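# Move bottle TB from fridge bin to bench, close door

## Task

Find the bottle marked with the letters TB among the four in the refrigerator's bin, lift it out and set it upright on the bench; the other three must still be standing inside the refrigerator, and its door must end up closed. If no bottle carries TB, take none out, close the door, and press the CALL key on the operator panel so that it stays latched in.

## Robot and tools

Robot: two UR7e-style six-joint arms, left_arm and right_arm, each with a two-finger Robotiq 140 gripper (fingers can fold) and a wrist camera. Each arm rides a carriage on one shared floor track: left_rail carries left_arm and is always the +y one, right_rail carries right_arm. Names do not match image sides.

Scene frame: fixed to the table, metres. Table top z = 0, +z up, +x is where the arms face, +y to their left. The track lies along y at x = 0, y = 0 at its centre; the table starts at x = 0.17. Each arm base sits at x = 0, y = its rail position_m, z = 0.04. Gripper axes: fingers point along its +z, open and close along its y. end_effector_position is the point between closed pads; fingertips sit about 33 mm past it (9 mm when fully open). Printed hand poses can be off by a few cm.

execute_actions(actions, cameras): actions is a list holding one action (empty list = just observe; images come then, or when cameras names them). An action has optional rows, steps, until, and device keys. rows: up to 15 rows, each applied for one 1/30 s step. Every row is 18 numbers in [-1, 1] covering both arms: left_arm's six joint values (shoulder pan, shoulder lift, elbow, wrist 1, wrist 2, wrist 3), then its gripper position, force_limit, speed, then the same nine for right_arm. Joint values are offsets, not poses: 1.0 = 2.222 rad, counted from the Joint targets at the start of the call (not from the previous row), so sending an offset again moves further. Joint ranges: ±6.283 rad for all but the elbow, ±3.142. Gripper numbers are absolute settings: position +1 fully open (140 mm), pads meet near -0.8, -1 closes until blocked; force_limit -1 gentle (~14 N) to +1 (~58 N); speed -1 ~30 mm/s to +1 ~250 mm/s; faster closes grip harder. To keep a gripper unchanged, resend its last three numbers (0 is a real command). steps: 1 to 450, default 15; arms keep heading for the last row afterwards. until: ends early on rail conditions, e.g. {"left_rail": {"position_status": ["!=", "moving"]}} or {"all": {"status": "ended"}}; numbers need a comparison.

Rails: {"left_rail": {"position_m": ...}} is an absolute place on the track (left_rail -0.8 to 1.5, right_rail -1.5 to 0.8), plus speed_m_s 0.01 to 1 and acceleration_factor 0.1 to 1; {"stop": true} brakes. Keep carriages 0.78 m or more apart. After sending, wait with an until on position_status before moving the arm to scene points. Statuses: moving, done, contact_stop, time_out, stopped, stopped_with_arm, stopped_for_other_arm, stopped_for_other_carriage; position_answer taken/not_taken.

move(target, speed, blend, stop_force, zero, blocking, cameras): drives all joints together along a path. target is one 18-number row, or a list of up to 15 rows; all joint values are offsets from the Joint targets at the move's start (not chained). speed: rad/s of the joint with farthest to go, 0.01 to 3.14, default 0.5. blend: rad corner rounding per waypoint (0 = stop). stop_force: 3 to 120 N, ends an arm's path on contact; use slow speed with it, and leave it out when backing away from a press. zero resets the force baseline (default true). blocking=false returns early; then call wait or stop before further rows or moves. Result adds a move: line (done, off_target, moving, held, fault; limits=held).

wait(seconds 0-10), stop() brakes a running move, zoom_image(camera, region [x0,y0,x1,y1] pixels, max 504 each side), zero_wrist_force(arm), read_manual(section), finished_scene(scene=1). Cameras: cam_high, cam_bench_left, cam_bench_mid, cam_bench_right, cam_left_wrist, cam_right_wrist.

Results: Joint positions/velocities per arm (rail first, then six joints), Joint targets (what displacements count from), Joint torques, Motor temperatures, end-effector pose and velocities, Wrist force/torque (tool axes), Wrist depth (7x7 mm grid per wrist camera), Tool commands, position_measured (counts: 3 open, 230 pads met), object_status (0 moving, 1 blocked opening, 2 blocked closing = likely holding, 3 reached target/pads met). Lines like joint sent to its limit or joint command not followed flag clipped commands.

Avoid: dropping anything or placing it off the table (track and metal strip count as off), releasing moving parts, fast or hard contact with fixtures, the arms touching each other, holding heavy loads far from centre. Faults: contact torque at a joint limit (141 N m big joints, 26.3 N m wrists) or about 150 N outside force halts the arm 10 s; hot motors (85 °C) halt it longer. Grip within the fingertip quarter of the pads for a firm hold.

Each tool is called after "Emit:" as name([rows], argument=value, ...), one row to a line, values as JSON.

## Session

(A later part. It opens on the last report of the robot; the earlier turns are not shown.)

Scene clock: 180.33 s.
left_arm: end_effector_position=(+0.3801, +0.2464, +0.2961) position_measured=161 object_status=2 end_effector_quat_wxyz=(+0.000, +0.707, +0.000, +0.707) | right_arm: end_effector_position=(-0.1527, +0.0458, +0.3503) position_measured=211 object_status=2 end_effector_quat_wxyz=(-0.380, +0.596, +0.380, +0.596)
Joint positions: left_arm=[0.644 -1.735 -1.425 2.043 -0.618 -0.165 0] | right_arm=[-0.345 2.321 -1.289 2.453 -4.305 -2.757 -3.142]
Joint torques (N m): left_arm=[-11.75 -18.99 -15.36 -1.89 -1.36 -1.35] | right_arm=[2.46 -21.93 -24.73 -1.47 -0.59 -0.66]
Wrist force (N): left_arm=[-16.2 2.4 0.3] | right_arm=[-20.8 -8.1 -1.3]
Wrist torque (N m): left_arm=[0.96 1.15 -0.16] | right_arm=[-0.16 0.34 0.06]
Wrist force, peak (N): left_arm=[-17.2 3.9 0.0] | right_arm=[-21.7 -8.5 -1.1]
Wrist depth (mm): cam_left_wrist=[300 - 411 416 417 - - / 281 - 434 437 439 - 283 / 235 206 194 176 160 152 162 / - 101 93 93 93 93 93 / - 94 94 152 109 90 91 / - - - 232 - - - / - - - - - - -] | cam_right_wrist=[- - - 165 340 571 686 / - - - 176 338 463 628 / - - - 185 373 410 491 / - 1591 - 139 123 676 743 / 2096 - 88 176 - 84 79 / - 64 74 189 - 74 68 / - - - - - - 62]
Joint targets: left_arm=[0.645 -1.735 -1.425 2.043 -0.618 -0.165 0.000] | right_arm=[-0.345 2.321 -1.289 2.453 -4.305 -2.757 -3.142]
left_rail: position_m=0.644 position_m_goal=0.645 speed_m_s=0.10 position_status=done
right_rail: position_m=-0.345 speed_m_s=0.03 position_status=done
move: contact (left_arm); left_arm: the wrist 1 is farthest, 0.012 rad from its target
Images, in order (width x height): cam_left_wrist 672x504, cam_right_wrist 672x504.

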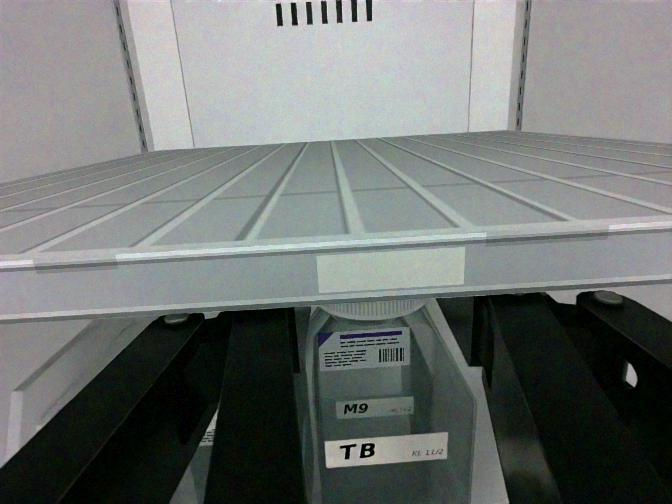

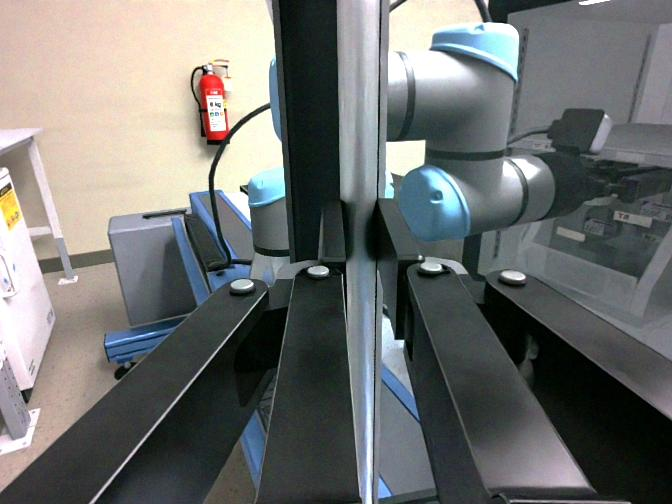

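Emit:
move(target=[0,0.0009,0.001,-0.0019,0,0,-0.98,0.4,-1,0,0,0,0,0,0,-0.98,0.4,-1], speed=0.02)

Emit:
move([
  [-0.0578,-0.0056,0.0067,-0.0011,-0.0578,0,-0.98,0.4,-1,0,0,0,0,0,0,-0.98,0.4,-1],
  [-0.114,-0.0047,0.0058,-0.001,-0.114,0,-0.98,0.4,-1,0,0,0,0,0,0,-0.98,0.4,-1],
], speed=0.05, blend=[0.02,0], stop_force=5, cameras=["cam_left_wrist","cam_right_wrist"])

Scene clock: 182.53 s.
left_arm: end_effector_position=(+0.3802, +0.2466, +0.2946) position_measured=161 object_status=2 end_effector_quat_wxyz=(+0.000, +0.707, +0.000, +0.707) | right_arm: end_effector_position=(-0.1527, +0.0458, +0.3503) position_measured=211 object_status=2 end_effector_quat_wxyz=(-0.380, +0.596, +0.380, +0.596)
Joint positions: left_arm=[0.644 -1.735 -1.423 2.045 -0.622 -0.165 0] | right_arm=[-0.345 2.321 -1.289 2.453 -4.305 -2.757 -3.142]
Joint torques (N m): left_arm=[-11.48 -12.37 -10.08 -2.12 -0.67 -1.41] | right_arm=[1.47 -21.39 -25.19 -1.44 -0.53 -0.67]
Wrist force (N): left_arm=[-6.3 3.9 1.4] | right_arm=[-21.8 -8.6 -1.6]
Wrist torque (N m): left_arm=[1.14 0.53 -0.41] | right_arm=[-0.17 0.32 0.06]
Wrist force, peak (N): left_arm=[-16.5 2.3 0.1] | right_arm=[-22.0 -8.5 -1.3]
Wrist depth (mm): cam_left_wrist=[298 405 - 413 420 367 281 / 295 368 - 431 447 - 273 / 223 197 185 168 154 142 133 / - 96 92 92 92 92 93 / - 94 - 153 122 90 91 / - - - - - - - / - - - - 297 - -] | cam_right_wrist=[- 2465 - 144 343 345 724 / - - - 176 337 652 639 / - 2520 - 185 375 409 477 / - - 850 139 135 601 584 / 1885 79 88 176 - 84 538 / - 64 74 189 - 74 68 / - - - - - - 62]
Joint targets: left_arm=[0.645 -1.735 -1.423 2.045 -0.622 -0.165 0.000] | right_arm=[-0.345 2.321 -1.289 2.453 -4.305 -2.757 -3.142]
left_rail: position_m=0.644 position_m_goal=0.645 speed_m_s=0.10 position_status=done
right_rail: position_m=-0.345 speed_m_s=0.03 position_status=done
move: done

Scene clock: 187.23 s.
left_arm: end_effector_position=(+0.3124, +0.2458, +0.2945) position_measured=161 object_status=2 end_effector_quat_wxyz=(+0.000, +0.707, +0.000, +0.707) | right_arm: end_effector_position=(-0.1527, +0.0458, +0.3503) position_measured=211 object_status=2 end_effector_quat_wxyz=(-0.380, +0.596, +0.380, +0.596)
Joint positions: left_arm=[0.644 -1.908 -1.435 2.059 -0.625 -0.338 0] | right_arm=[-0.345 2.321 -1.289 2.453 -4.305 -2.757 -3.142]
Joint torques (N m): left_arm=[14.56 -36.53 -14.01 1.23 1.28 -1.53] | right_arm=[1.65 -22.43 -24.57 -1.45 -0.43 -0.6]
Wrist force (N): left_arm=[-14.1 3.9 2.4] | right_arm=[-21.1 -7.8 -1.1]
Wrist torque (N m): left_arm=[1.10 0.65 -0.35] | right_arm=[-0.13 0.32 0.05]
Wrist force, peak (N): left_arm=[-19.0 3.2 4.9] | right_arm=[-22.4 -8.5 -1.6]
Wrist depth (mm): cam_left_wrist=[294 - 469 497 - - 258 / 276 455 - 496 - 346 - / 217 194 181 163 158 159 158 / 266 321 314 152 152 400 - / 278 252 - 153 151 84 90 / - - - 386 332 - - / - - - 337 299 - -] | cam_right_wrist=[2312 - 337 165 313 - 731 / 2386 - 306 175 322 678 583 / - - 703 185 346 415 494 / 1476 - 935 139 135 637 712 / 1901 83 88 176 - 84 517 / - 64 74 189 - 74 68 / - - - - - - 62]
Joint targets: left_arm=[0.645 -1.908 -1.435 2.060 -0.625 -0.338 0.000] | right_arm=[-0.345 2.321 -1.289 2.453 -4.305 -2.757 -3.142]
left_rail: position_m=0.644 position_m_goal=0.645 speed_m_s=0.10 position_status=done
right_rail: position_m=-0.345 speed_m_s=0.03 position_status=done
move: contact (left_arm); path passed 1 of 2 targets; left_arm: the shoulder pan is farthest, 0.080 rad from its target
Images, in order (width x height): cam_left_wrist 672x504, cam_right_wrist 672x504.

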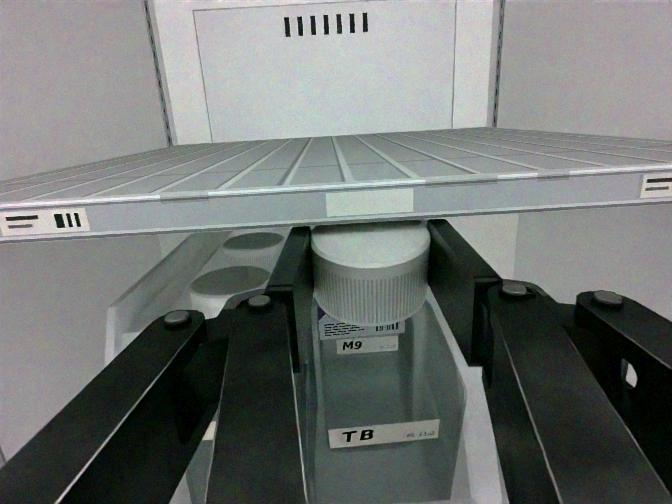

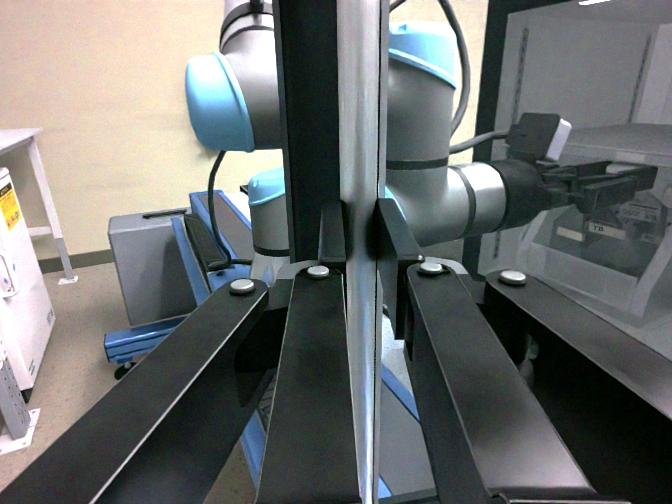

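Emit:
move([
  [0,0.0045,0.0037,-0.0083,0,0,-0.98,0.4,-1,0,0,0,0,0,0,-0.98,0.4,-1],
  [-0.0365,0.0052,0.0029,-0.0081,-0.0362,0,-0.98,0.4,-1,0,0,0,0,0,0,-0.98,0.4,-1],
], speed=0.03, blend=[0.001,0], stop_force=12, cameras=["cam_left_wrist","cam_right_wrist"])

Emit:
zoom_image(camera="cam_right_wrist", region=[480, 100, 672, 360])

Scene clock: 192.43 s.
left_arm: end_effector_position=(+0.2798, +0.2462, +0.2881) position_measured=161 object_status=2 end_effector_quat_wxyz=(+0.000, +0.707, +0.000, +0.707) | right_arm: end_effector_position=(-0.1527, +0.0458, +0.3503) position_measured=211 object_status=2 end_effector_quat_wxyz=(-0.380, +0.596, +0.380, +0.596)
Joint positions: left_arm=[0.644 -1.99 -1.423 2.066 -0.643 -0.418 0] | right_arm=[-0.345 2.321 -1.289 2.453 -4.305 -2.757 -3.142]
Joint torques (N m): left_arm=[-13.78 -11.48 -28.7 3.88 -1.62 -1.59] | right_arm=[-0.37 -21.82 -25 -1.49 -0.56 -0.67]
Wrist force (N): left_arm=[-5.2 4.3 4.1] | right_arm=[-22.0 -8.3 -1.1]
Wrist torque (N m): left_arm=[1.14 0.54 -0.41] | right_arm=[-0.14 0.31 0.06]
Wrist force, peak (N): left_arm=[-14.8 3.8 2.1] | right_arm=[-22.4 -8.5 -1.3]
Wrist depth (mm): cam_left_wrist=[307 396 - 509 525 - 262 / 288 363 - 530 532 339 255 / 187 197 186 186 187 185 184 / - 289 343 155 155 - 262 / 275 - - 158 123 85 90 / - - - 419 - - - / - - - 233 - - -] | cam_right_wrist=[2221 2412 336 165 308 - 699 / - 312 308 176 312 637 768 / - - 694 185 370 416 491 / - 1580 - 139 115 415 - / 2465 78 88 176 - 84 79 / - 64 74 189 - 74 68 / - - - - - - 62]
Joint targets: left_arm=[0.645 -1.990 -1.423 2.066 -0.643 -0.418 0.000] | right_arm=[-0.345 2.321 -1.289 2.453 -4.305 -2.757 -3.142]
left_rail: position_m=0.644 position_m_goal=0.645 speed_m_s=0.10 position_status=done
right_rail: position_m=-0.345 speed_m_s=0.03 position_status=done
move: done
Images, in order (width x height): cam_left_wrist 672x504, cam_right_wrist 672x504.

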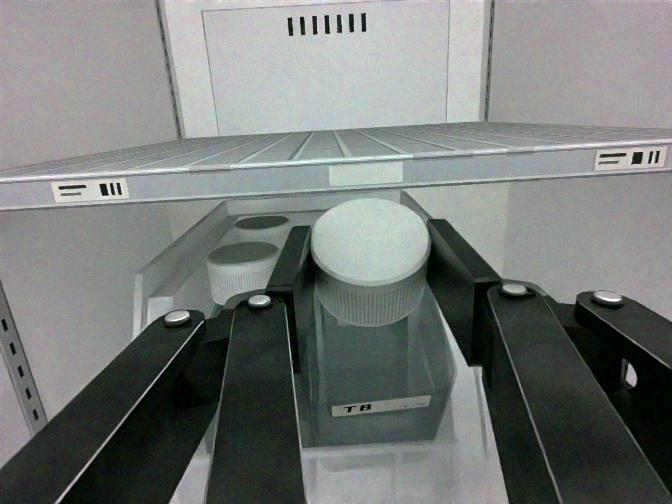

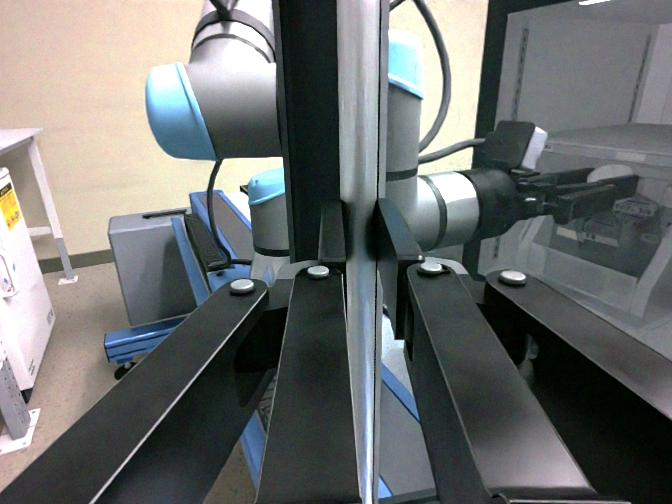

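Scaled by 1.938.

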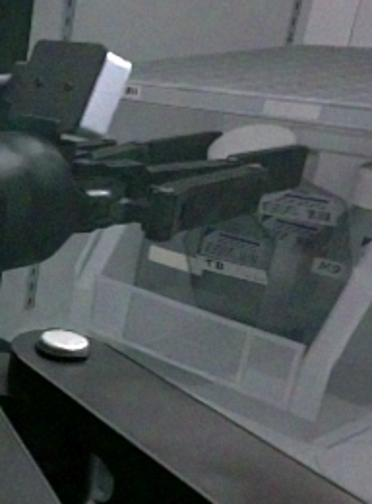

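Emit:
move([
  [-0.0269,0.0029,-0.0033,0.0005,-0.0269,0,-0.98,0.4,-1,0,0,0,0,0,0,-0.98,0.4,-1],
  [-0.0773,-0.0272,-0.0589,0.086,-0.0773,0,-0.98,0.4,-1,0,0,0,0,0,0,-0.98,0.4,-1],
], speed=0.04, blend=[0.01,0], stop_force=12, cameras=["cam_left_wrist","cam_right_wrist"])

Scene clock: 201.00 s.
left_arm: end_effector_position=(+0.2047, +0.2462, +0.3550) position_measured=161 object_status=2 end_effector_quat_wxyz=(+0.000, +0.707, +0.000, +0.707) | right_arm: end_effector_position=(-0.1527, +0.0458, +0.3503) position_measured=211 object_status=2 end_effector_quat_wxyz=(-0.380, +0.596, +0.380, +0.596)
Joint positions: left_arm=[0.644 -2.161 -1.484 1.935 -0.452 -0.59 0] | right_arm=[-0.345 2.321 -1.289 2.453 -4.305 -2.757 -3.142]
Joint torques (N m): left_arm=[-14.11 -33.85 -31.24 5.03 -1.54 -1.62] | right_arm=[-2.02 -22.04 -24.6 -1.52 -0.65 -0.83]
Wrist force (N): left_arm=[-5.9 4.0 1.7] | right_arm=[-22.0 -7.5 -0.6]
Wrist torque (N m): left_arm=[1.16 0.42 -0.39] | right_arm=[-0.11 0.32 0.06]
Wrist force, peak (N): left_arm=[-5.5 4.5 4.2] | right_arm=[-22.6 -8.3 -1.0]
Wrist depth (mm): cam_left_wrist=[287 372 399 - 465 390 255 / 282 390 - - - 362 285 / 278 368 500 544 444 375 285 / 274 291 317 153 153 279 278 / 270 360 - 152 140 85 90 / - - - 457 - - - / - - - 376 159 - -] | cam_right_wrist=[294 275 269 165 608 635 680 / - - 280 176 346 466 613 / - - 291 185 352 475 605 / 1766 1725 837 139 112 654 587 / 1985 79 88 175 - 84 513 / - 64 74 190 - 74 68 / - - - - - - 62]
Joint targets: left_arm=[0.645 -2.161 -1.484 1.935 -0.452 -0.590 0.000] | right_arm=[-0.345 2.321 -1.289 2.453 -4.305 -2.757 -3.142]
left_rail: position_m=0.644 position_m_goal=0.645 speed_m_s=0.10 position_status=done
right_rail: position_m=-0.345 speed_m_s=0.03 position_status=done
move: done
Images, in order (width x height): cam_left_wrist 672x504, cam_right_wrist 672x504.

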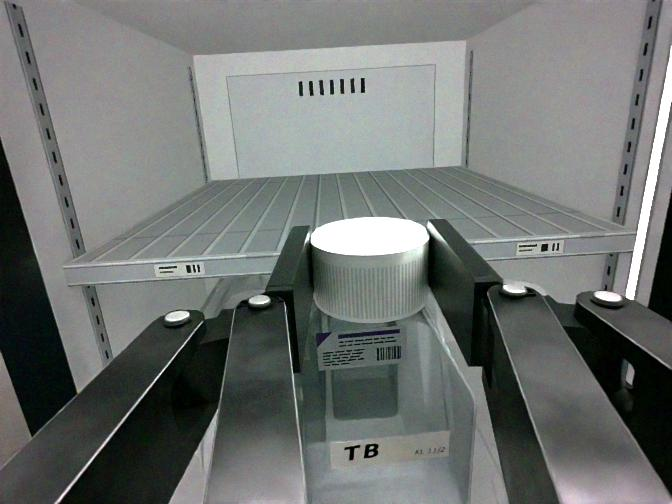

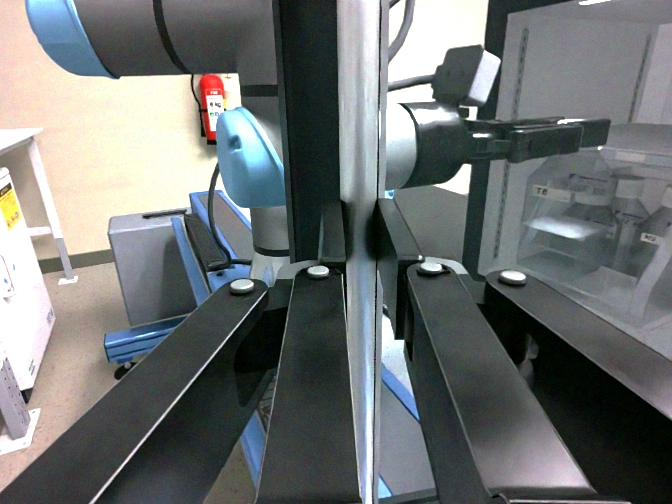

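Emit:
move(target=[-0.0496,-0.0094,-0.0817,0.0911,-0.0496,0,-0.98,0.4,-1,0,0,0,0,0,0,-0.98,0.4,-1], speed=0.1)

Emit:
execute_actions([
  {"left_rail":{"position_m":1.15,"speed_m_s":0.2,"acceleration_factor":0.15},"steps":200,"until":{"left_rail":{"position_status":["!=","moving"]}}},
], cameras=["cam_left_wrist","cam_bench_left"])

Scene clock: 204.97 s.
left_arm: end_effector_position=(+0.1498, +0.2463, +0.4301) position_measured=161 object_status=2 end_effector_quat_wxyz=(+0.000, +0.707, +0.000, +0.707) | right_arm: end_effector_position=(-0.1527, +0.0458, +0.3503) position_measured=211 object_status=2 end_effector_quat_wxyz=(-0.380, +0.596, +0.380, +0.596)
Joint positions: left_arm=[0.644 -2.271 -1.504 1.754 -0.25 -0.7 0] | right_arm=[-0.345 2.321 -1.289 2.453 -4.305 -2.757 -3.142]
Joint torques (N m): left_arm=[-13.35 -35.2 -32.32 5.16 -1.7 -1.54] | right_arm=[-2.98 -22.13 -24.47 -1.45 -0.55 -0.92]
Wrist force (N): left_arm=[-5.7 4.0 1.2] | right_arm=[-22.3 -7.9 -0.8]
Wrist torque (N m): left_arm=[1.15 0.38 -0.41] | right_arm=[-0.19 0.37 0.06]
Wrist force, peak (N): left_arm=[-6.2 4.2 1.6] | right_arm=[-22.5 -8.0 -1.1]
Wrist depth (mm): cam_left_wrist=[267 266 267 259 270 269 268 / - 272 274 353 457 - 288 / 290 424 701 - - - 309 / 308 418 542 152 155 427 315 / - 376 - 153 150 90 91 / - - - - - - - / - - - - - - -] | cam_right_wrist=[- 233 246 165 303 331 721 / - 2386 271 149 334 654 766 / - 2804 1794 185 - 708 595 / - 1699 843 139 109 680 731 / 1725 79 88 175 - 84 540 / - 64 74 190 - 74 68 / - - - - - - 62]
Joint targets: left_arm=[0.645 -2.272 -1.505 1.754 -0.249 -0.700 0.000] | right_arm=[-0.345 2.321 -1.289 2.453 -4.305 -2.757 -3.142]
left_rail: position_m=0.644 position_m_goal=0.645 speed_m_s=0.10 position_status=done
right_rail: position_m=-0.345 speed_m_s=0.03 position_status=done
move: done

Scene clock: 208.77 s.
left_arm: end_effector_position=(+0.1498, +0.7518, +0.4301) position_measured=161 object_status=2 end_effector_quat_wxyz=(+0.000, +0.707, +0.000, +0.707) | right_arm: end_effector_position=(-0.1527, +0.0458, +0.3503) position_measured=211 object_status=2 end_effector_quat_wxyz=(-0.380, +0.596, +0.380, +0.596)
Joint positions: left_arm=[1.15 -2.272 -1.505 1.754 -0.249 -0.7 0] | right_arm=[-0.345 2.321 -1.289 2.453 -4.305 -2.757 -3.142]
Joint torques (N m): left_arm=[-11.03 -28.45 -28.63 4.51 0.04 -1.44] | right_arm=[-3.47 -22.31 -24.46 -1.45 -0.64 -0.96]
Wrist force (N): left_arm=[-5.8 4.3 1.1] | right_arm=[-22.1 -7.7 -0.9]
Wrist torque (N m): left_arm=[1.23 0.40 -0.41] | right_arm=[-0.13 0.33 0.06]
Wrist force, peak (N): left_arm=[-6.0 4.9 1.3] | right_arm=[-22.6 -7.7 -1.0]
Wrist depth (mm): cam_left_wrist=[4178 - - - - - - / - - - - - - - / - - - - - 579 436 / - 2856 4178 152 153 515 428 / - 3049 - 161 139 90 91 / - - - 716 - - - / - - - 561 537 - -] | cam_right_wrist=[- 648 908 165 - - 684 / - 2702 733 175 - 625 825 / - - 1116 185 3115 699 620 / 2670 1752 1078 139 110 654 697 / 1869 83 88 176 - 84 519 / - 64 74 190 - 74 68 / - - - - - - 62]
Joint targets: left_arm=[1.150 -2.272 -1.505 1.754 -0.249 -0.700 0.000] | right_arm=[-0.345 2.321 -1.289 2.453 -4.305 -2.757 -3.142]
Tool commands: left_gripper/position=-0.98 left_gripper/force_limit=+0.4 left_gripper/speed=-1.0 right_gripper/position=-0.98 right_gripper/force_limit=+0.4 right_gripper/speed=-1.0
left_rail: position_m=1.150 speed_m_s=0.20 position_status=done
right_rail: position_m=-0.345 speed_m_s=0.03 position_status=done
Images, in order (width x height): cam_bench_left 672x504, cam_left_wrist 672x504.

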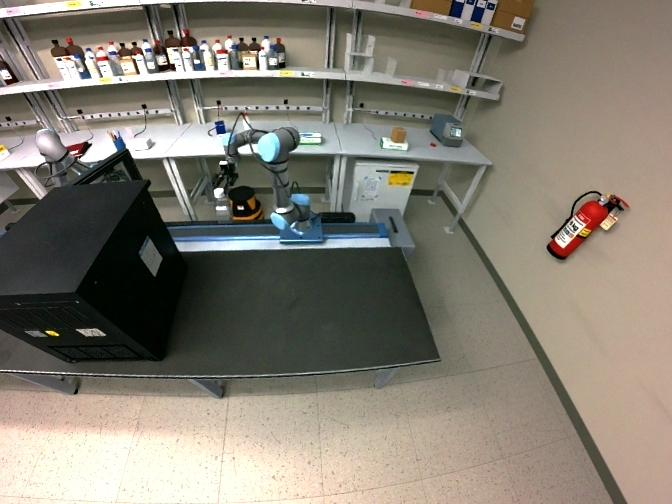

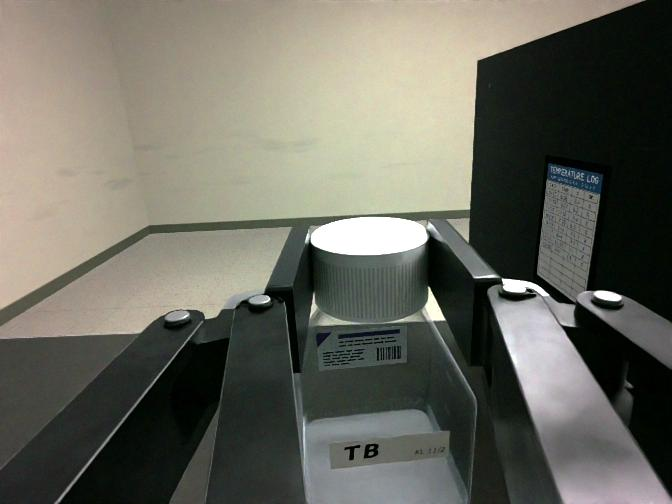

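Emit:
move(target=[0.1831,0.0656,0.1611,-0.2267,0.1831,0,-0.98,0.4,-1,0,0,0,0,0,0,-0.98,0.4,-1], speed=0.15)

Emit:
move(target=[0,0.1159,0.0333,-0.1492,0,0,-0.98,0.4,-1,0,0,0,0,0,0,-0.98,0.4,-1], speed=0.05, stop_force=4, cameras=["cam_left_wrist","cam_bench_left"])

Scene clock: 213.13 s.
left_arm: end_effector_position=(+0.3298, +0.7516, +0.2502) position_measured=161 object_status=2 end_effector_quat_wxyz=(+0.000, +0.707, +0.000, +0.707) | right_arm: end_effector_position=(-0.1527, +0.0458, +0.3503) position_measured=211 object_status=2 end_effector_quat_wxyz=(-0.380, +0.596, +0.380, +0.596)
Joint positions: left_arm=[1.15 -1.865 -1.359 2.111 -0.753 -0.294 0] | right_arm=[-0.345 2.321 -1.289 2.453 -4.305 -2.757 -3.142]
Joint torques (N m): left_arm=[16.02 -13.07 -9.05 -1.6 1.31 -1.6] | right_arm=[-4.57 -22.64 -24.64 -1.43 -0.61 -1.05]
Wrist force (N): left_arm=[-6.0 4.2 1.3] | right_arm=[-22.1 -7.8 -1.0]
Wrist torque (N m): left_arm=[1.22 0.45 -0.40] | right_arm=[-0.17 0.31 0.06]
Wrist force, peak (N): left_arm=[-6.9 3.8 1.9] | right_arm=[-22.6 -8.0 -1.1]
Wrist depth (mm): cam_left_wrist=[3091 - 4513 - 4339 - 353 / - - - - - 484 377 / - - - 4801 - 574 420 / 2256 3471 3824 152 153 525 - / - - - 152 123 85 90 / - - - 446 - - - / - - - 356 160 - -] | cam_right_wrist=[2412 2438 887 165 - - 710 / - - 748 176 - 620 745 / - - 1121 185 1547 708 615 / - - 1127 139 115 699 - / 1968 79 88 175 - 84 83 / - 64 74 189 - 74 68 / - - - - - - 62]
Joint targets: left_arm=[1.150 -1.865 -1.359 2.112 -0.753 -0.293 0.000] | right_arm=[-0.345 2.321 -1.289 2.453 -4.305 -2.757 -3.142]
left_rail: position_m=1.150 speed_m_s=0.20 position_status=done
right_rail: position_m=-0.345 speed_m_s=0.03 position_status=done
move: done

Scene clock: 218.97 s.
left_arm: end_effector_position=(+0.3288, +0.7481, +0.1687) position_measured=161 object_status=2 end_effector_quat_wxyz=(+0.000, +0.707, +0.000, +0.707) | right_arm: end_effector_position=(-0.1527, +0.0458, +0.3503) position_measured=211 object_status=2 end_effector_quat_wxyz=(-0.380, +0.596, +0.380, +0.596)
Joint positions: left_arm=[1.15 -1.865 -1.178 2.163 -0.985 -0.293 0] | right_arm=[-0.345 2.321 -1.289 2.453 -4.305 -2.757 -3.142]
Joint torques (N m): left_arm=[6.29 -39.88 -23.57 3.69 -1.3 -1.46] | right_arm=[-6.61 -23.09 -24.1 -1.3 -0.66 -1.12]
Wrist force (N): left_arm=[-5.1 4.8 1.6] | right_arm=[-22.4 -8.0 -0.9]
Wrist torque (N m): left_arm=[1.36 0.54 -0.35] | right_arm=[-0.21 0.38 0.05]
Wrist force, peak (N): left_arm=[28.3 7.9 6.9] | right_arm=[-22.6 -7.8 -0.9]
Wrist depth (mm): cam_left_wrist=[- 4605 - - 4801 499 - / - 3699 - - 3890 - 352 / - - - - - - - / - 3049 4103 152 153 550 371 / 540 - - 154 150 85 90 / - - - 325 - - - / - - - 272 251 - -] | cam_right_wrist=[- 2735 834 165 - 637 - / 2549 - - 175 - 630 738 / - - 795 185 894 697 628 / - 1712 1084 139 135 654 618 / 2266 83 88 175 - 84 538 / - 64 74 189 - 74 68 / - - - - - - 62]
Joint targets: left_arm=[1.150 -1.865 -1.178 2.163 -0.985 -0.293 0.000] | right_arm=[-0.345 2.321 -1.289 2.453 -4.305 -2.757 -3.142]
left_rail: position_m=1.150 speed_m_s=0.20 position_status=done
right_rail: position_m=-0.345 speed_m_s=0.03 position_status=done
move: contact (left_arm); left_arm: the wrist 1 is farthest, 0.099 rad from its target
Images, in order (width x height): cam_bench_left 672x504, cam_left_wrist 672x504.

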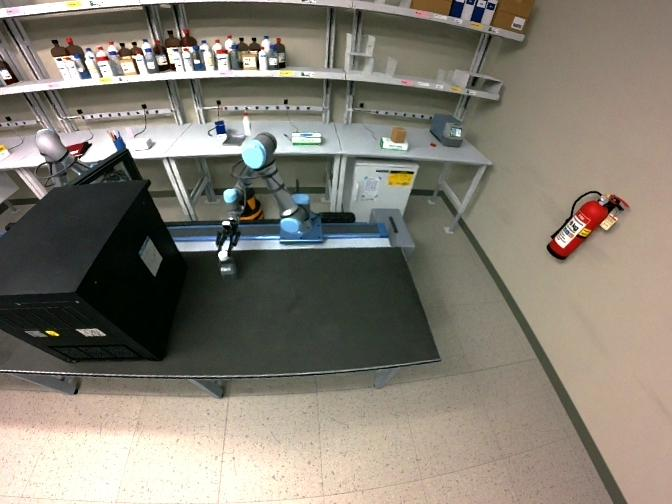

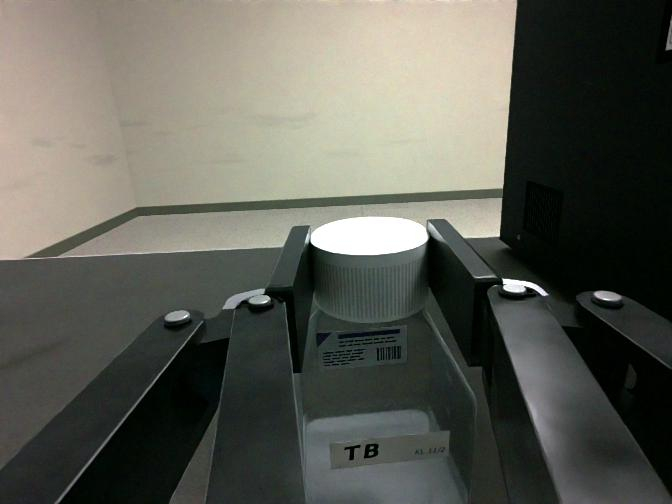

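Emit:
move(target=[0,0.0034,0.0004,-0.0038,0,0,-0.98,0.4,-1,0,0,0,0,0,0,-0.98,0.4,-1], speed=0.01, stop_force=3)

Scene clock: 220.57 s.
left_arm: end_effector_position=(+0.3288, +0.7481, +0.1686) position_measured=161 object_status=2 end_effector_quat_wxyz=(+0.000, +0.707, +0.000, +0.707) | right_arm: end_effector_position=(-0.1527, +0.0458, +0.3503) position_measured=211 object_status=2 end_effector_quat_wxyz=(-0.380, +0.596, +0.380, +0.596)
Joint positions: left_arm=[1.15 -1.865 -1.178 2.163 -0.985 -0.293 0] | right_arm=[-0.345 2.321 -1.289 2.453 -4.305 -2.757 -3.142]
Joint torques (N m): left_arm=[3.1 -40.03 -15.96 3.18 -0.68 -1.57] | right_arm=[-6.56 -23.05 -24.21 -1.33 -0.64 -1.15]
Wrist force (N): left_arm=[0.1 5.6 2.4] | right_arm=[-22.1 -7.6 -0.9]
Wrist torque (N m): left_arm=[1.37 0.49 -0.38] | right_arm=[-0.12 0.30 0.05]
Wrist force, peak (N): left_arm=[4.6 5.6 3.0] | right_arm=[-22.6 -8.0 -1.2]
Wrist depth (mm): cam_left_wrist=[- - - - - - 340 / 3009 5128 - - - - 387 / - - - - - 536 - / - 3368 3582 152 150 518 - / 501 - - 149 140 85 90 / - - - 328 335 - - / - - - 263 250 - -] | cam_right_wrist=[2386 - 813 165 - 587 674 / - - 807 176 - 682 793 / 2608 - 787 185 - 699 611 / - 1780 1168 139 112 668 543 / 2136 79 88 176 - 84 539 / - 64 74 190 - 74 68 / - - - - - - 62]
Joint targets: left_arm=[1.150 -1.865 -1.178 2.163 -0.985 -0.293 0.000] | right_arm=[-0.345 2.321 -1.289 2.453 -4.305 -2.757 -3.142]
left_rail: position_m=1.150 speed_m_s=0.20 position_status=done
right_rail: position_m=-0.345 speed_m_s=0.03 position_status=done
move: contact (left_arm)

Emit:
execute_actions([
  {"rows":[[0,0,0,0,0,0,0.2,-1,-1,0,0,0,0,0,0,-0.98,0.4,-1]],"steps":75},
], cameras=["cam_left_wrist"])

Scene clock: 223.57 s.
left_arm: end_effector_position=(+0.3288, +0.7481, +0.1686) position_measured=104 object_status=3 end_effector_quat_wxyz=(+0.000, +0.707, +0.000, +0.707) | right_arm: end_effector_position=(-0.1527, +0.0458, +0.3503) position_measured=211 object_status=2 end_effector_quat_wxyz=(-0.380, +0.596, +0.380, +0.596)
Joint positions: left_arm=[1.15 -1.865 -1.178 2.163 -0.985 -0.293 0] | right_arm=[-0.345 2.321 -1.289 2.453 -4.305 -2.757 -3.142]
Joint torques (N m): left_arm=[2.33 -35.45 -15.54 1.09 -0.65 -1.67] | right_arm=[-6.96 -22.91 -24.1 -1.26 -0.58 -1.26]
Wrist force (N): left_arm=[-2.2 4.9 1.1] | right_arm=[-22.3 -7.5 -1.0]
Wrist torque (N m): left_arm=[1.36 0.53 -0.41] | right_arm=[-0.09 0.37 0.06]
Wrist force, peak (N): left_arm=[0.7 5.7 2.4] | right_arm=[-22.6 -7.7 -1.1]
Wrist depth (mm): cam_left_wrist=[- - - - 2564 - - / - - - - - - 363 / - - - - - - - / - 3318 141 160 159 147 426 / - 87 137 166 419 116 88 / - - 363 - 300 - - / - - 277 261 259 - -] | cam_right_wrist=[2021 1985 822 165 - 646 703 / - - - 175 - 660 703 / - - 779 185 3560 - 524 / - 1794 1121 139 111 586 - / 2492 79 88 175 - 84 79 / - 64 74 189 - 74 68 / - - - - - - 62]
Joint targets: left_arm=[1.150 -1.865 -1.178 2.163 -0.985 -0.293 0.000] | right_arm=[-0.345 2.321 -1.289 2.453 -4.305 -2.757 -3.142]
left_rail: position_m=1.150 speed_m_s=0.20 position_status=done
right_rail: position_m=-0.345 speed_m_s=0.03 position_status=done
Images, in order (width x height): cam_left_wrist 672x504.

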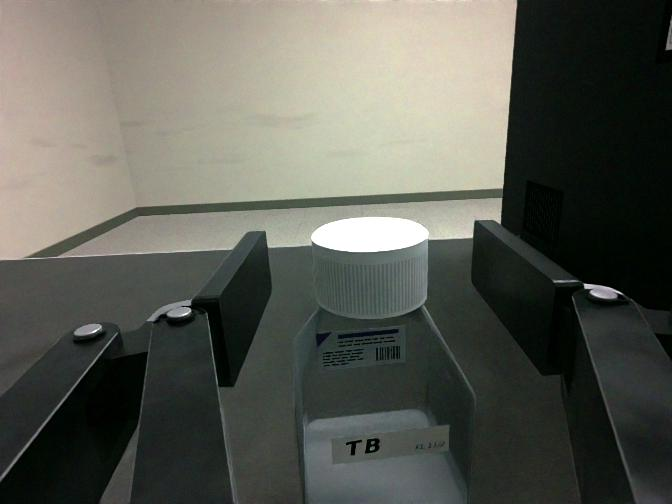

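Emit:
move(target=[-0.1283,0.0069,-0.0108,0.004,-0.1288,0,0.2,-1,-1,0,0,0,0,0,0,-0.98,0.4,-1], speed=0.08)

Emit:
execute_actions([
  {"left_rail":{"position_m":1.4,"speed_m_s":0.3,"acceleration_factor":0.3},"right_rail":{"position_m":-0.2655,"speed_m_s":0.03,"acceleration_factor":0.2},"steps":200,"until":{"all":{"status":"ended"}}},
], cameras=["cam_left_wrist","cam_high","cam_right_wrist"])

Scene clock: 228.53 s.
left_arm: end_effector_position=(+0.2104, +0.7523, +0.1679) position_measured=104 object_status=3 end_effector_quat_wxyz=(+0.000, +0.707, +0.000, +0.707) | right_arm: end_effector_position=(-0.1527, +0.0458, +0.3503) position_measured=211 object_status=2 end_effector_quat_wxyz=(-0.380, +0.596, +0.380, +0.596)
Joint positions: left_arm=[1.15 -2.15 -1.163 2.139 -0.977 -0.579 0] | right_arm=[-0.345 2.321 -1.289 2.453 -4.305 -2.757 -3.142]
Joint torques (N m): left_arm=[-12.11 -16.1 -21.91 4.11 -1.38 -1.94] | right_arm=[-8.49 -23.76 -24.54 -1.22 -0.62 -1.29]
Wrist force (N): left_arm=[-1.9 4.7 1.3] | right_arm=[-22.1 -8.0 -1.2]
Wrist torque (N m): left_arm=[1.31 0.47 -0.40] | right_arm=[-0.20 0.35 0.05]
Wrist force, peak (N): left_arm=[-2.0 5.1 1.6] | right_arm=[-22.7 -7.8 -1.1]
Wrist depth (mm): cam_left_wrist=[- - - - - - 383 / - - - - - - - / - - - 266 - 588 430 / - - 141 586 570 136 380 / 533 88 138 455 - 116 88 / - - 331 320 - - - / - - 276 272 267 266 -] | cam_right_wrist=[- 755 828 165 - - 712 / 2136 2077 - 156 - 652 - / - 771 760 185 - 672 517 / 2492 1712 1068 139 111 686 697 / 2839 83 88 175 - 84 537 / - 64 74 189 - 74 68 / - - - - - - 62]
Joint targets: left_arm=[1.150 -2.150 -1.163 2.139 -0.977 -0.580 0.000] | right_arm=[-0.345 2.321 -1.289 2.453 -4.305 -2.757 -3.142]
left_rail: position_m=1.150 speed_m_s=0.20 position_status=done
right_rail: position_m=-0.345 speed_m_s=0.03 position_status=done
move: done

Scene clock: 231.57 s.
left_arm: end_effector_position=(+0.2103, +1.0023, +0.1679) position_measured=104 object_status=3 end_effector_quat_wxyz=(+0.000, +0.707, +0.000, +0.707) | right_arm: end_effector_position=(-0.1407, +0.1198, +0.3503) position_measured=211 object_status=2 end_effector_quat_wxyz=(-0.367, +0.604, +0.367, +0.604)
Joint positions: left_arm=[1.4 -2.15 -1.163 2.139 -0.977 -0.58 0] | right_arm=[-0.266 2.321 -1.289 2.453 -4.305 -2.8 -3.142]
Joint torques (N m): left_arm=[-8.75 -25.06 -8.28 1.98 -0.63 -1.83] | right_arm=[22.88 -22.94 -23.95 -1.19 12.98 -1.11]
Wrist force (N): left_arm=[-2.0 4.8 1.2] | right_arm=[-28.3 38.6 8.5]
Wrist torque (N m): left_arm=[1.33 0.48 -0.39] | right_arm=[-1.78 0.31 0.23]
Wrist force, peak (N): left_arm=[-1.8 5.7 1.4] | right_arm=[-28.9 39.1 11.8]
Wrist depth (mm): cam_left_wrist=[3270 - - 4424 - - - / - - - 4178 - - 676 / - - - - - - 696 / - - 152 - - 148 - / 541 87 121 - 452 116 88 / - - 344 321 336 - - / - - 276 275 269 - -] | cam_right_wrist=[- 935 988 144 - 565 578 / 2670 894 1121 156 - 634 666 / 2312 866 992 163 - 639 565 / - - 1127 137 136 593 686 / 2003 - 88 176 - 84 489 / - 64 74 191 - 74 68 / - - - - - - 62]
Joint targets: left_arm=[1.400 -2.150 -1.163 2.139 -0.977 -0.580 0.000] | right_arm=[-0.265 2.321 -1.289 2.453 -4.305 -2.757 -3.142]
Tool commands: left_gripper/position=+0.2 left_gripper/force_limit=-1.0 left_gripper/speed=-1.0 right_gripper/position=-0.98 right_gripper/force_limit=+0.4 right_gripper/speed=-1.0
left_rail: position_m=1.400 speed_m_s=0.30 position_status=done
right_rail: position_m=-0.266 speed_m_s=0.03 position_status=done
Images, in order (width x height): cam_high 672x504, cam_left_wrist 672x504, cam_right_wrist 672x504.

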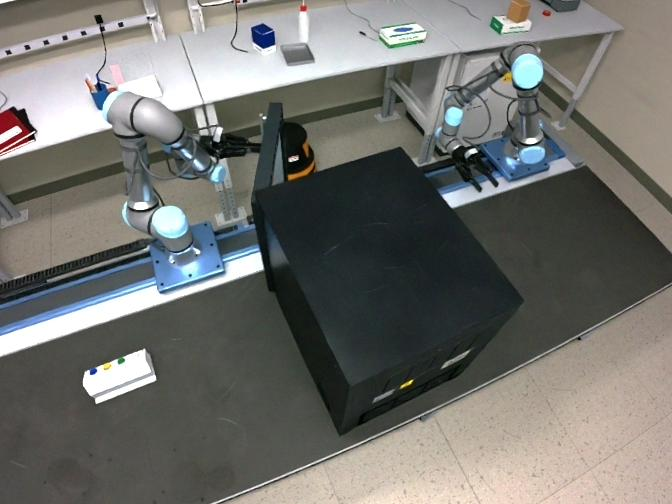

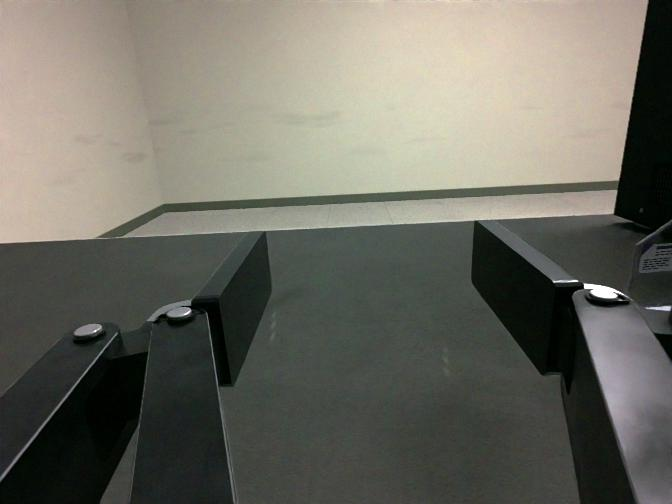

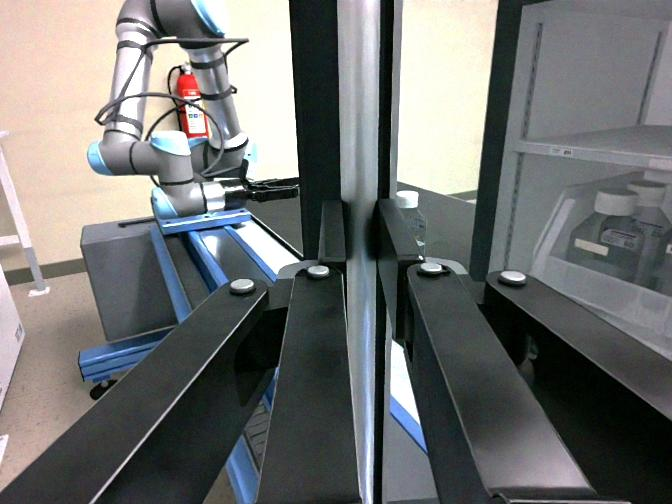

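Emit:
move([
  [0,0,0,0,0,0,0.2,-1,-1,-0.0267,0.0148,-0.0256,0.0105,-0.0127,0,-0.98,0.4,-1],
  [0,0,0,0,0,0,0.2,-1,-1,-0.0905,0.0635,-0.1157,0.0522,-0.027,0,-0.98,0.4,-1],
  [0,0,0,0,0,0,0.2,-1,-1,-0.1493,0.1126,-0.21,0.0971,-0.0472,0,-0.98,0.4,-1],
], speed=0.1, blend=0.03, stop_force=75)

Scene clock: 237.97 s.
left_arm: end_effector_position=(+0.2103, +1.0023, +0.1679) position_measured=104 object_status=3 end_effector_quat_wxyz=(+0.000, +0.707, +0.000, +0.707) | right_arm: end_effector_position=(-0.0639, +0.2863, +0.3501) position_measured=211 object_status=2 end_effector_quat_wxyz=(-0.242, +0.664, +0.242, +0.665)
Joint positions: left_arm=[1.4 -2.15 -1.163 2.139 -0.977 -0.58 0] | right_arm=[-0.266 1.989 -1.039 1.986 -4.09 -2.863 -3.142]
Joint torques (N m): left_arm=[-0.75 -36.47 -4.3 -1.26 1.38 -2.02] | right_arm=[6.22 -25.62 -35.85 4.93 12.87 -1.15]
Wrist force (N): left_arm=[-2.0 4.8 1.2] | right_arm=[-13.3 38.5 8.1]
Wrist torque (N m): left_arm=[1.35 0.48 -0.40] | right_arm=[-1.75 0.33 0.14]
Wrist force, peak (N): left_arm=[-2.1 5.1 1.5] | right_arm=[-28.3 38.8 8.0]
Wrist depth (mm): cam_left_wrist=[2856 - - - 6098 - - / 3178 3582 - 4424 - - - / - 3890 - 4103 - 4513 705 / 2930 716 152 - - 137 - / 536 90 161 - - 116 88 / - - 340 353 322 330 - / - - - 274 - - -] | cam_right_wrist=[- - - 144 483 684 628 / 801 - - 154 472 634 637 / 866 - - 163 529 516 492 / 682 773 1084 137 136 628 656 / - 83 88 177 - 84 84 / - 64 74 191 - 74 68 / - - - - - - 62]
Joint targets: left_arm=[1.400 -2.150 -1.163 2.139 -0.977 -0.580 0.000] | right_arm=[-0.265 1.989 -1.039 1.986 -4.090 -2.861 -3.142]
left_rail: position_m=1.400 speed_m_s=0.30 position_status=done
right_rail: position_m=-0.266 speed_m_s=0.03 position_status=done
move: done; blend cut to 0.0297 rad at target 1

Emit:
move([
  [0,0,0,0,0,0,0.2,-1,-1,-0.0537,0.0508,-0.0992,0.0487,-0.0244,0,-0.98,0.4,-1],
  [0,0,0,0,0,0,0.2,-1,-1,-0.1049,0.1039,-0.2049,0.1011,-0.0522,0,-0.98,0.4,-1],
  [0,0,0,0,0,0,0.2,-1,-1,-0.154,0.1601,-0.3184,0.1581,-0.0815,0,-0.98,0.4,-1],
], speed=0.1, blend=0.03, stop_force=75, cameras=["cam_right_wrist"])

Scene clock: 246.43 s.
left_arm: end_effector_position=(+0.2103, +1.0023, +0.1679) position_measured=104 object_status=3 end_effector_quat_wxyz=(+0.000, +0.707, +0.000, +0.707) | right_arm: end_effector_position=(+0.1236, +0.4309, +0.3505) position_measured=211 object_status=2 end_effector_quat_wxyz=(-0.062, +0.704, +0.062, +0.704)
Joint positions: left_arm=[1.4 -2.15 -1.163 2.139 -0.977 -0.58 0] | right_arm=[-0.265 1.647 -0.683 1.279 -3.738 -3.043 -3.142]
Joint torques (N m): left_arm=[9.74 -35.99 -5.07 -1.53 1.32 -1.84] | right_arm=[-22.78 -46.41 -27.07 -0.12 -11.82 -1.05]
Wrist force (N): left_arm=[-2.1 4.9 1.5] | right_arm=[-1.8 -28.0 -4.0]
Wrist torque (N m): left_arm=[1.35 0.50 -0.40] | right_arm=[0.78 0.34 0.18]
Wrist force, peak (N): left_arm=[-2.0 5.2 1.4] | right_arm=[-13.7 38.4 7.9]
Wrist depth (mm): cam_left_wrist=[2820 - - - - - - / - - - - 2930 - - / - - - 3223 - 2453 703 / 806 762 643 797 - 147 564 / - 90 122 439 421 116 88 / - - 349 343 335 333 - / - - 275 274 259 - -] | cam_right_wrist=[- 4078 - 145 608 598 578 / - - - 156 650 620 611 / - 3618 5751 190 371 366 356 / - 3073 3115 137 111 404 458 / - 78 88 177 - 84 84 / - 64 74 191 - 74 68 / - - - - - - 62]
Joint targets: left_arm=[1.400 -2.150 -1.163 2.139 -0.977 -0.580 0.000] | right_arm=[-0.265 1.647 -0.683 1.279 -3.738 -3.043 -3.142]
left_rail: position_m=1.400 speed_m_s=0.30 position_status=done
right_rail: position_m=-0.265 position_m_goal=-0.266 speed_m_s=0.03 position_status=done
move: done
Images, in order (width x height): cam_right_wrist 672x504.

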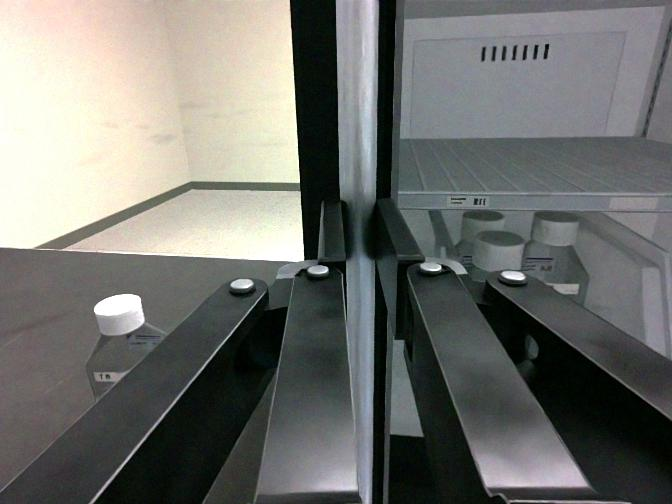

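Emit:
execute_actions([
  {"right_rail":{"position_m":-0.2635,"speed_m_s":0.02,"acceleration_factor":0.2},"steps":100,"until":{"right_rail":{"position_status":["!=","moving"]}}},
])

Emit:
move(target=[0,0,0,0,0,0,0.2,-1,-1,-0.0482,0.0626,-0.1265,0.0639,-0.0302,0,-0.98,0.4,-1], speed=0.08, stop_force=50, cameras=["cam_right_wrist","cam_high"])

Scene clock: 247.20 s.
left_arm: end_effector_position=(+0.2103, +1.0023, +0.1679) position_measured=104 object_status=3 end_effector_quat_wxyz=(+0.000, +0.707, +0.000, +0.707) | right_arm: end_effector_position=(+0.1238, +0.4328, +0.3505) position_measured=211 object_status=2 end_effector_quat_wxyz=(-0.062, +0.704, +0.062, +0.704)
Joint positions: left_arm=[1.4 -2.15 -1.163 2.139 -0.977 -0.58 0] | right_arm=[-0.264 1.647 -0.683 1.279 -3.738 -3.043 -3.142]
Joint torques (N m): left_arm=[11.01 -36.1 -4.6 -1.42 1.29 -1.82] | right_arm=[-0.31 -46.46 -26.96 0.01 5.3 -1.01]
Wrist force (N): left_arm=[-1.9 4.8 1.2] | right_arm=[-5.2 8.1 1.8]
Wrist torque (N m): left_arm=[1.34 0.47 -0.40] | right_arm=[-0.44 0.38 0.15]
Wrist force, peak (N): left_arm=[-1.9 5.1 1.3] | right_arm=[-1.8 -28.6 -4.0]
Wrist depth (mm): cam_left_wrist=[- - - - - - 645 / - - - - - - 686 / - - 3223 2969 4257 2719 703 / - - 152 694 - 136 571 / - 87 121 - - 116 88 / - - 333 327 - 329 - / - - 276 278 266 - -] | cam_right_wrist=[- 4313 - 145 590 598 574 / - 3505 - 155 - - 611 / - 4486 5216 190 371 364 355 / - 3251 3031 137 112 415 446 / - 79 88 176 - 84 78 / - 64 74 190 - 74 68 / - - - - - - 62]
Joint targets: left_arm=[1.400 -2.150 -1.163 2.139 -0.977 -0.580 0.000] | right_arm=[-0.263 1.647 -0.683 1.279 -3.738 -3.043 -3.142]
Tool commands: left_gripper/position=+0.2 left_gripper/force_limit=-1.0 left_gripper/speed=-1.0 right_gripper/position=-0.98 right_gripper/force_limit=+0.4 right_gripper/speed=-1.0
left_rail: position_m=1.400 speed_m_s=0.30 position_status=done
right_rail: position_m=-0.264 speed_m_s=0.02 position_status=done

Scene clock: 251.97 s.
left_arm: end_effector_position=(+0.2103, +1.0023, +0.1679) position_measured=104 object_status=3 end_effector_quat_wxyz=(+0.000, +0.707, +0.000, +0.707) | right_arm: end_effector_position=(+0.1988, +0.4566, +0.3503) position_measured=211 object_status=2 end_effector_quat_wxyz=(-0.001, +0.707, +0.001, +0.707)
Joint positions: left_arm=[1.4 -2.15 -1.163 2.139 -0.977 -0.58 0] | right_arm=[-0.263 1.542 -0.546 1.001 -3.598 -3.109 -3.142]
Joint torques (N m): left_arm=[14.17 -35.59 -4.51 -1.26 1.19 -1.73] | right_arm=[-29.14 -61.29 -3.68 -2.27 1.7 -0.92]
Wrist force (N): left_arm=[-1.8 4.9 1.4] | right_arm=[6.1 0.7 -49.8]
Wrist torque (N m): left_arm=[1.36 0.44 -0.40] | right_arm=[-0.02 0.42 0.12]
Wrist force, peak (N): left_arm=[-1.9 5.2 1.2] | right_arm=[4.8 2.6 -58.1]
Wrist depth (mm): cam_left_wrist=[- - - - - - 622 / 2375 - - - - - 652 / 1945 3639 - - 4339 5641 712 / 2109 - 594 701 - 134 672 / - 87 415 427 424 116 88 / - - 346 361 335 - - / - - - 274 271 266 -] | cam_right_wrist=[3505 - - 145 566 557 547 / - 4232 - 155 603 611 548 / 4005 3802 - 190 371 365 356 / 3031 3031 3159 137 136 419 413 / - 83 88 176 - 84 348 / - 64 74 190 - 74 68 / - - - - - - 62]
Joint targets: left_arm=[1.400 -2.150 -1.163 2.139 -0.977 -0.580 0.000] | right_arm=[-0.263 1.542 -0.546 1.001 -3.598 -3.109 -3.142]
left_rail: position_m=1.400 speed_m_s=0.30 position_status=done
right_rail: position_m=-0.263 position_m_goal=-0.264 speed_m_s=0.02 position_status=done
move: contact (right_arm)
Images, in order (width x height): cam_high 672x504, cam_right_wrist 672x504.

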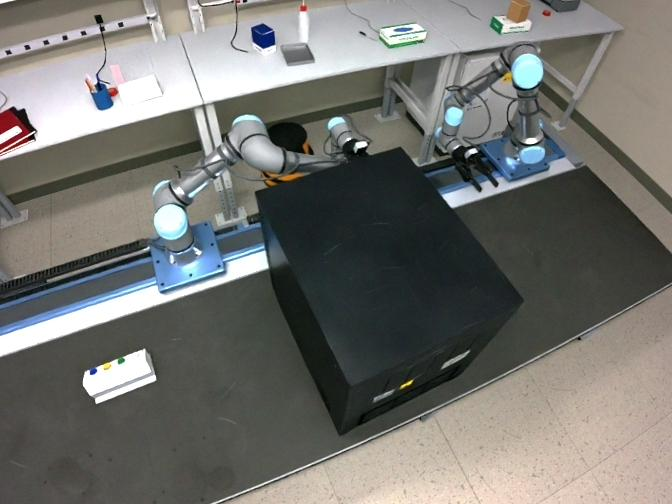

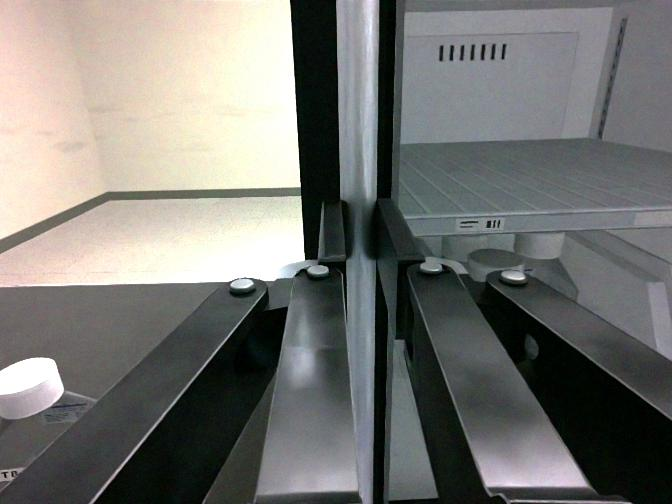

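Emit:
execute_actions([
  {"rows":[[0,0,0,0,0,0,0.2,-1,-1,0,0,0,0,0,0,0.3,-1,-1]],"steps":90},
])

Emit:
move(target=[0,0,0,0,0,0,0.2,-1,-1,0.0487,0.0208,-0.0416,0.0214,-0.0504,0,0.3,-1,-1], speed=0.1, cameras=["cam_left_wrist","cam_right_wrist","cam_bench_left"])

Scene clock: 255.57 s.
left_arm: end_effector_position=(+0.2103, +1.0023, +0.1679) position_measured=104 object_status=3 end_effector_quat_wxyz=(+0.000, +0.707, +0.000, +0.707) | right_arm: end_effector_position=(+0.1988, +0.4566, +0.3503) position_measured=91 object_status=3 end_effector_quat_wxyz=(-0.001, +0.707, +0.001, +0.707)
Joint positions: left_arm=[1.4 -2.15 -1.163 2.139 -0.977 -0.58 0] | right_arm=[-0.264 1.542 -0.546 1.001 -3.598 -3.109 -3.142]
Joint torques (N m): left_arm=[15.65 -36.13 -3.79 -1.34 1.16 -1.84] | right_arm=[8.11 -58.82 -31.13 -1.18 -1.77 -0.87]
Wrist force (N): left_arm=[-1.9 5.0 1.3] | right_arm=[0.1 0.4 0.0]
Wrist torque (N m): left_arm=[1.38 0.46 -0.40] | right_arm=[0.10 0.13 -0.08]
Wrist force, peak (N): left_arm=[-2.1 5.1 1.4] | right_arm=[6.7 0.9 -50.0]
Wrist depth (mm): cam_left_wrist=[- 4701 - - - - 4103 / - - - 5641 - - 672 / - - - - - - 682 / - - 166 - - 148 527 / 548 87 121 - - 116 88 / - - - 326 337 - - / - - 278 270 267 266 -] | cam_right_wrist=[- 3451 3677 146 564 578 547 / - 3867 - 154 597 635 551 / - 4673 - 189 371 365 356 / 2991 3298 150 203 274 126 350 / - 83 117 220 426 110 89 / - 70 542 235 416 - - / - - 481 258 370 - -]
Joint targets: left_arm=[1.400 -2.150 -1.163 2.139 -0.977 -0.580 0.000] | right_arm=[-0.263 1.542 -0.546 1.001 -3.598 -3.109 -3.142]
left_rail: position_m=1.400 speed_m_s=0.30 position_status=done
right_rail: position_m=-0.264 speed_m_s=0.02 position_status=done

Scene clock: 257.17 s.
left_arm: end_effector_position=(+0.2103, +1.0023, +0.1679) position_measured=104 object_status=3 end_effector_quat_wxyz=(+0.000, +0.707, +0.000, +0.707) | right_arm: end_effector_position=(+0.1206, +0.4565, +0.3497) position_measured=91 object_status=3 end_effector_quat_wxyz=(+0.000, +0.707, +0.000, +0.707)
Joint positions: left_arm=[1.4 -2.15 -1.163 2.139 -0.977 -0.58 0] | right_arm=[-0.264 1.65 -0.499 0.908 -3.551 -3.221 -3.142]
Joint torques (N m): left_arm=[15.31 -35.94 -3.85 -1.14 1.32 -1.82] | right_arm=[8.85 -47.16 -29.79 2.65 -1.43 -0.92]
Wrist force (N): left_arm=[-1.9 4.7 1.2] | right_arm=[0.1 0.5 -0.1]
Wrist torque (N m): left_arm=[1.31 0.44 -0.39] | right_arm=[0.12 0.14 -0.08]
Wrist force, peak (N): left_arm=[-2.2 5.0 1.3] | right_arm=[0.1 0.5 -1.2]
Wrist depth (mm): cam_left_wrist=[- - - - 4905 - - / 2786 - - - - - - / 2535 - 4701 3270 - 3699 747 / - - 165 - - 134 - / - 87 120 - 453 116 88 / - - 346 346 334 - - / - - - - 268 - -] | cam_right_wrist=[- - 3738 235 634 643 550 / - - - 249 668 666 552 / - - 4232 248 437 422 413 / 2839 3251 152 292 552 125 517 / - 83 115 314 527 110 89 / - 70 - 342 432 - - / - - - 367 381 - -]
Joint targets: left_arm=[1.400 -2.150 -1.163 2.139 -0.977 -0.580 0.000] | right_arm=[-0.263 1.650 -0.499 0.908 -3.550 -3.221 -3.142]
left_rail: position_m=1.400 speed_m_s=0.30 position_status=done
right_rail: position_m=-0.264 speed_m_s=0.02 position_status=done
move: done
Images, in order (width x height): cam_bench_left 672x504, cam_left_wrist 672x504, cam_right_wrist 672x504.

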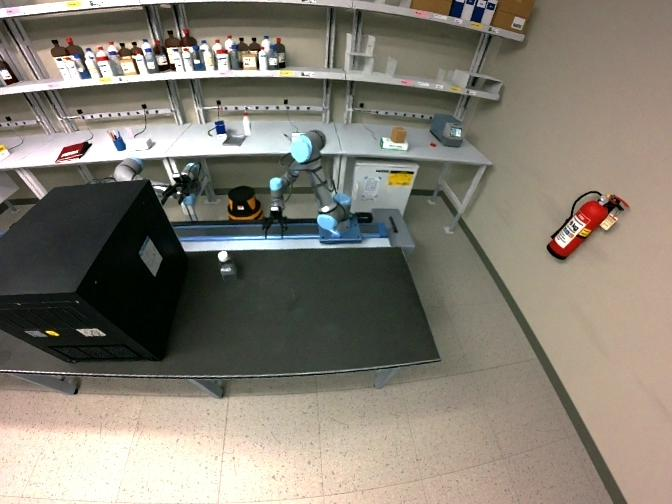

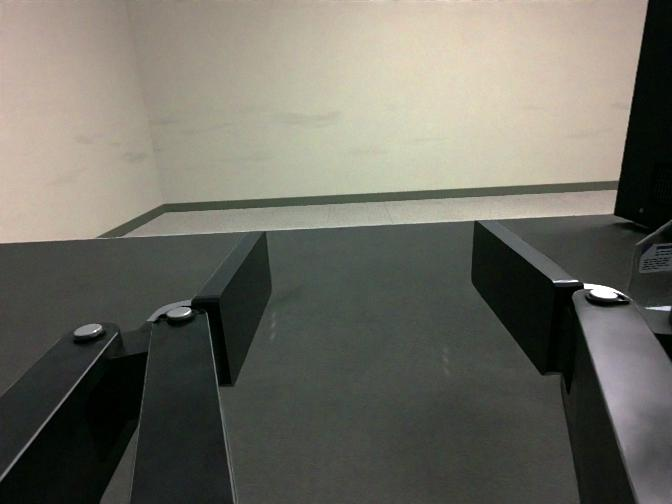

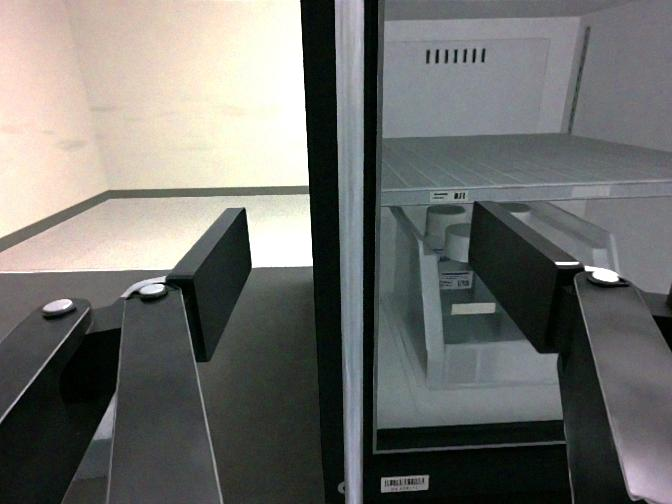

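Emit:
finished_scene()

The scene is finished: the task was done.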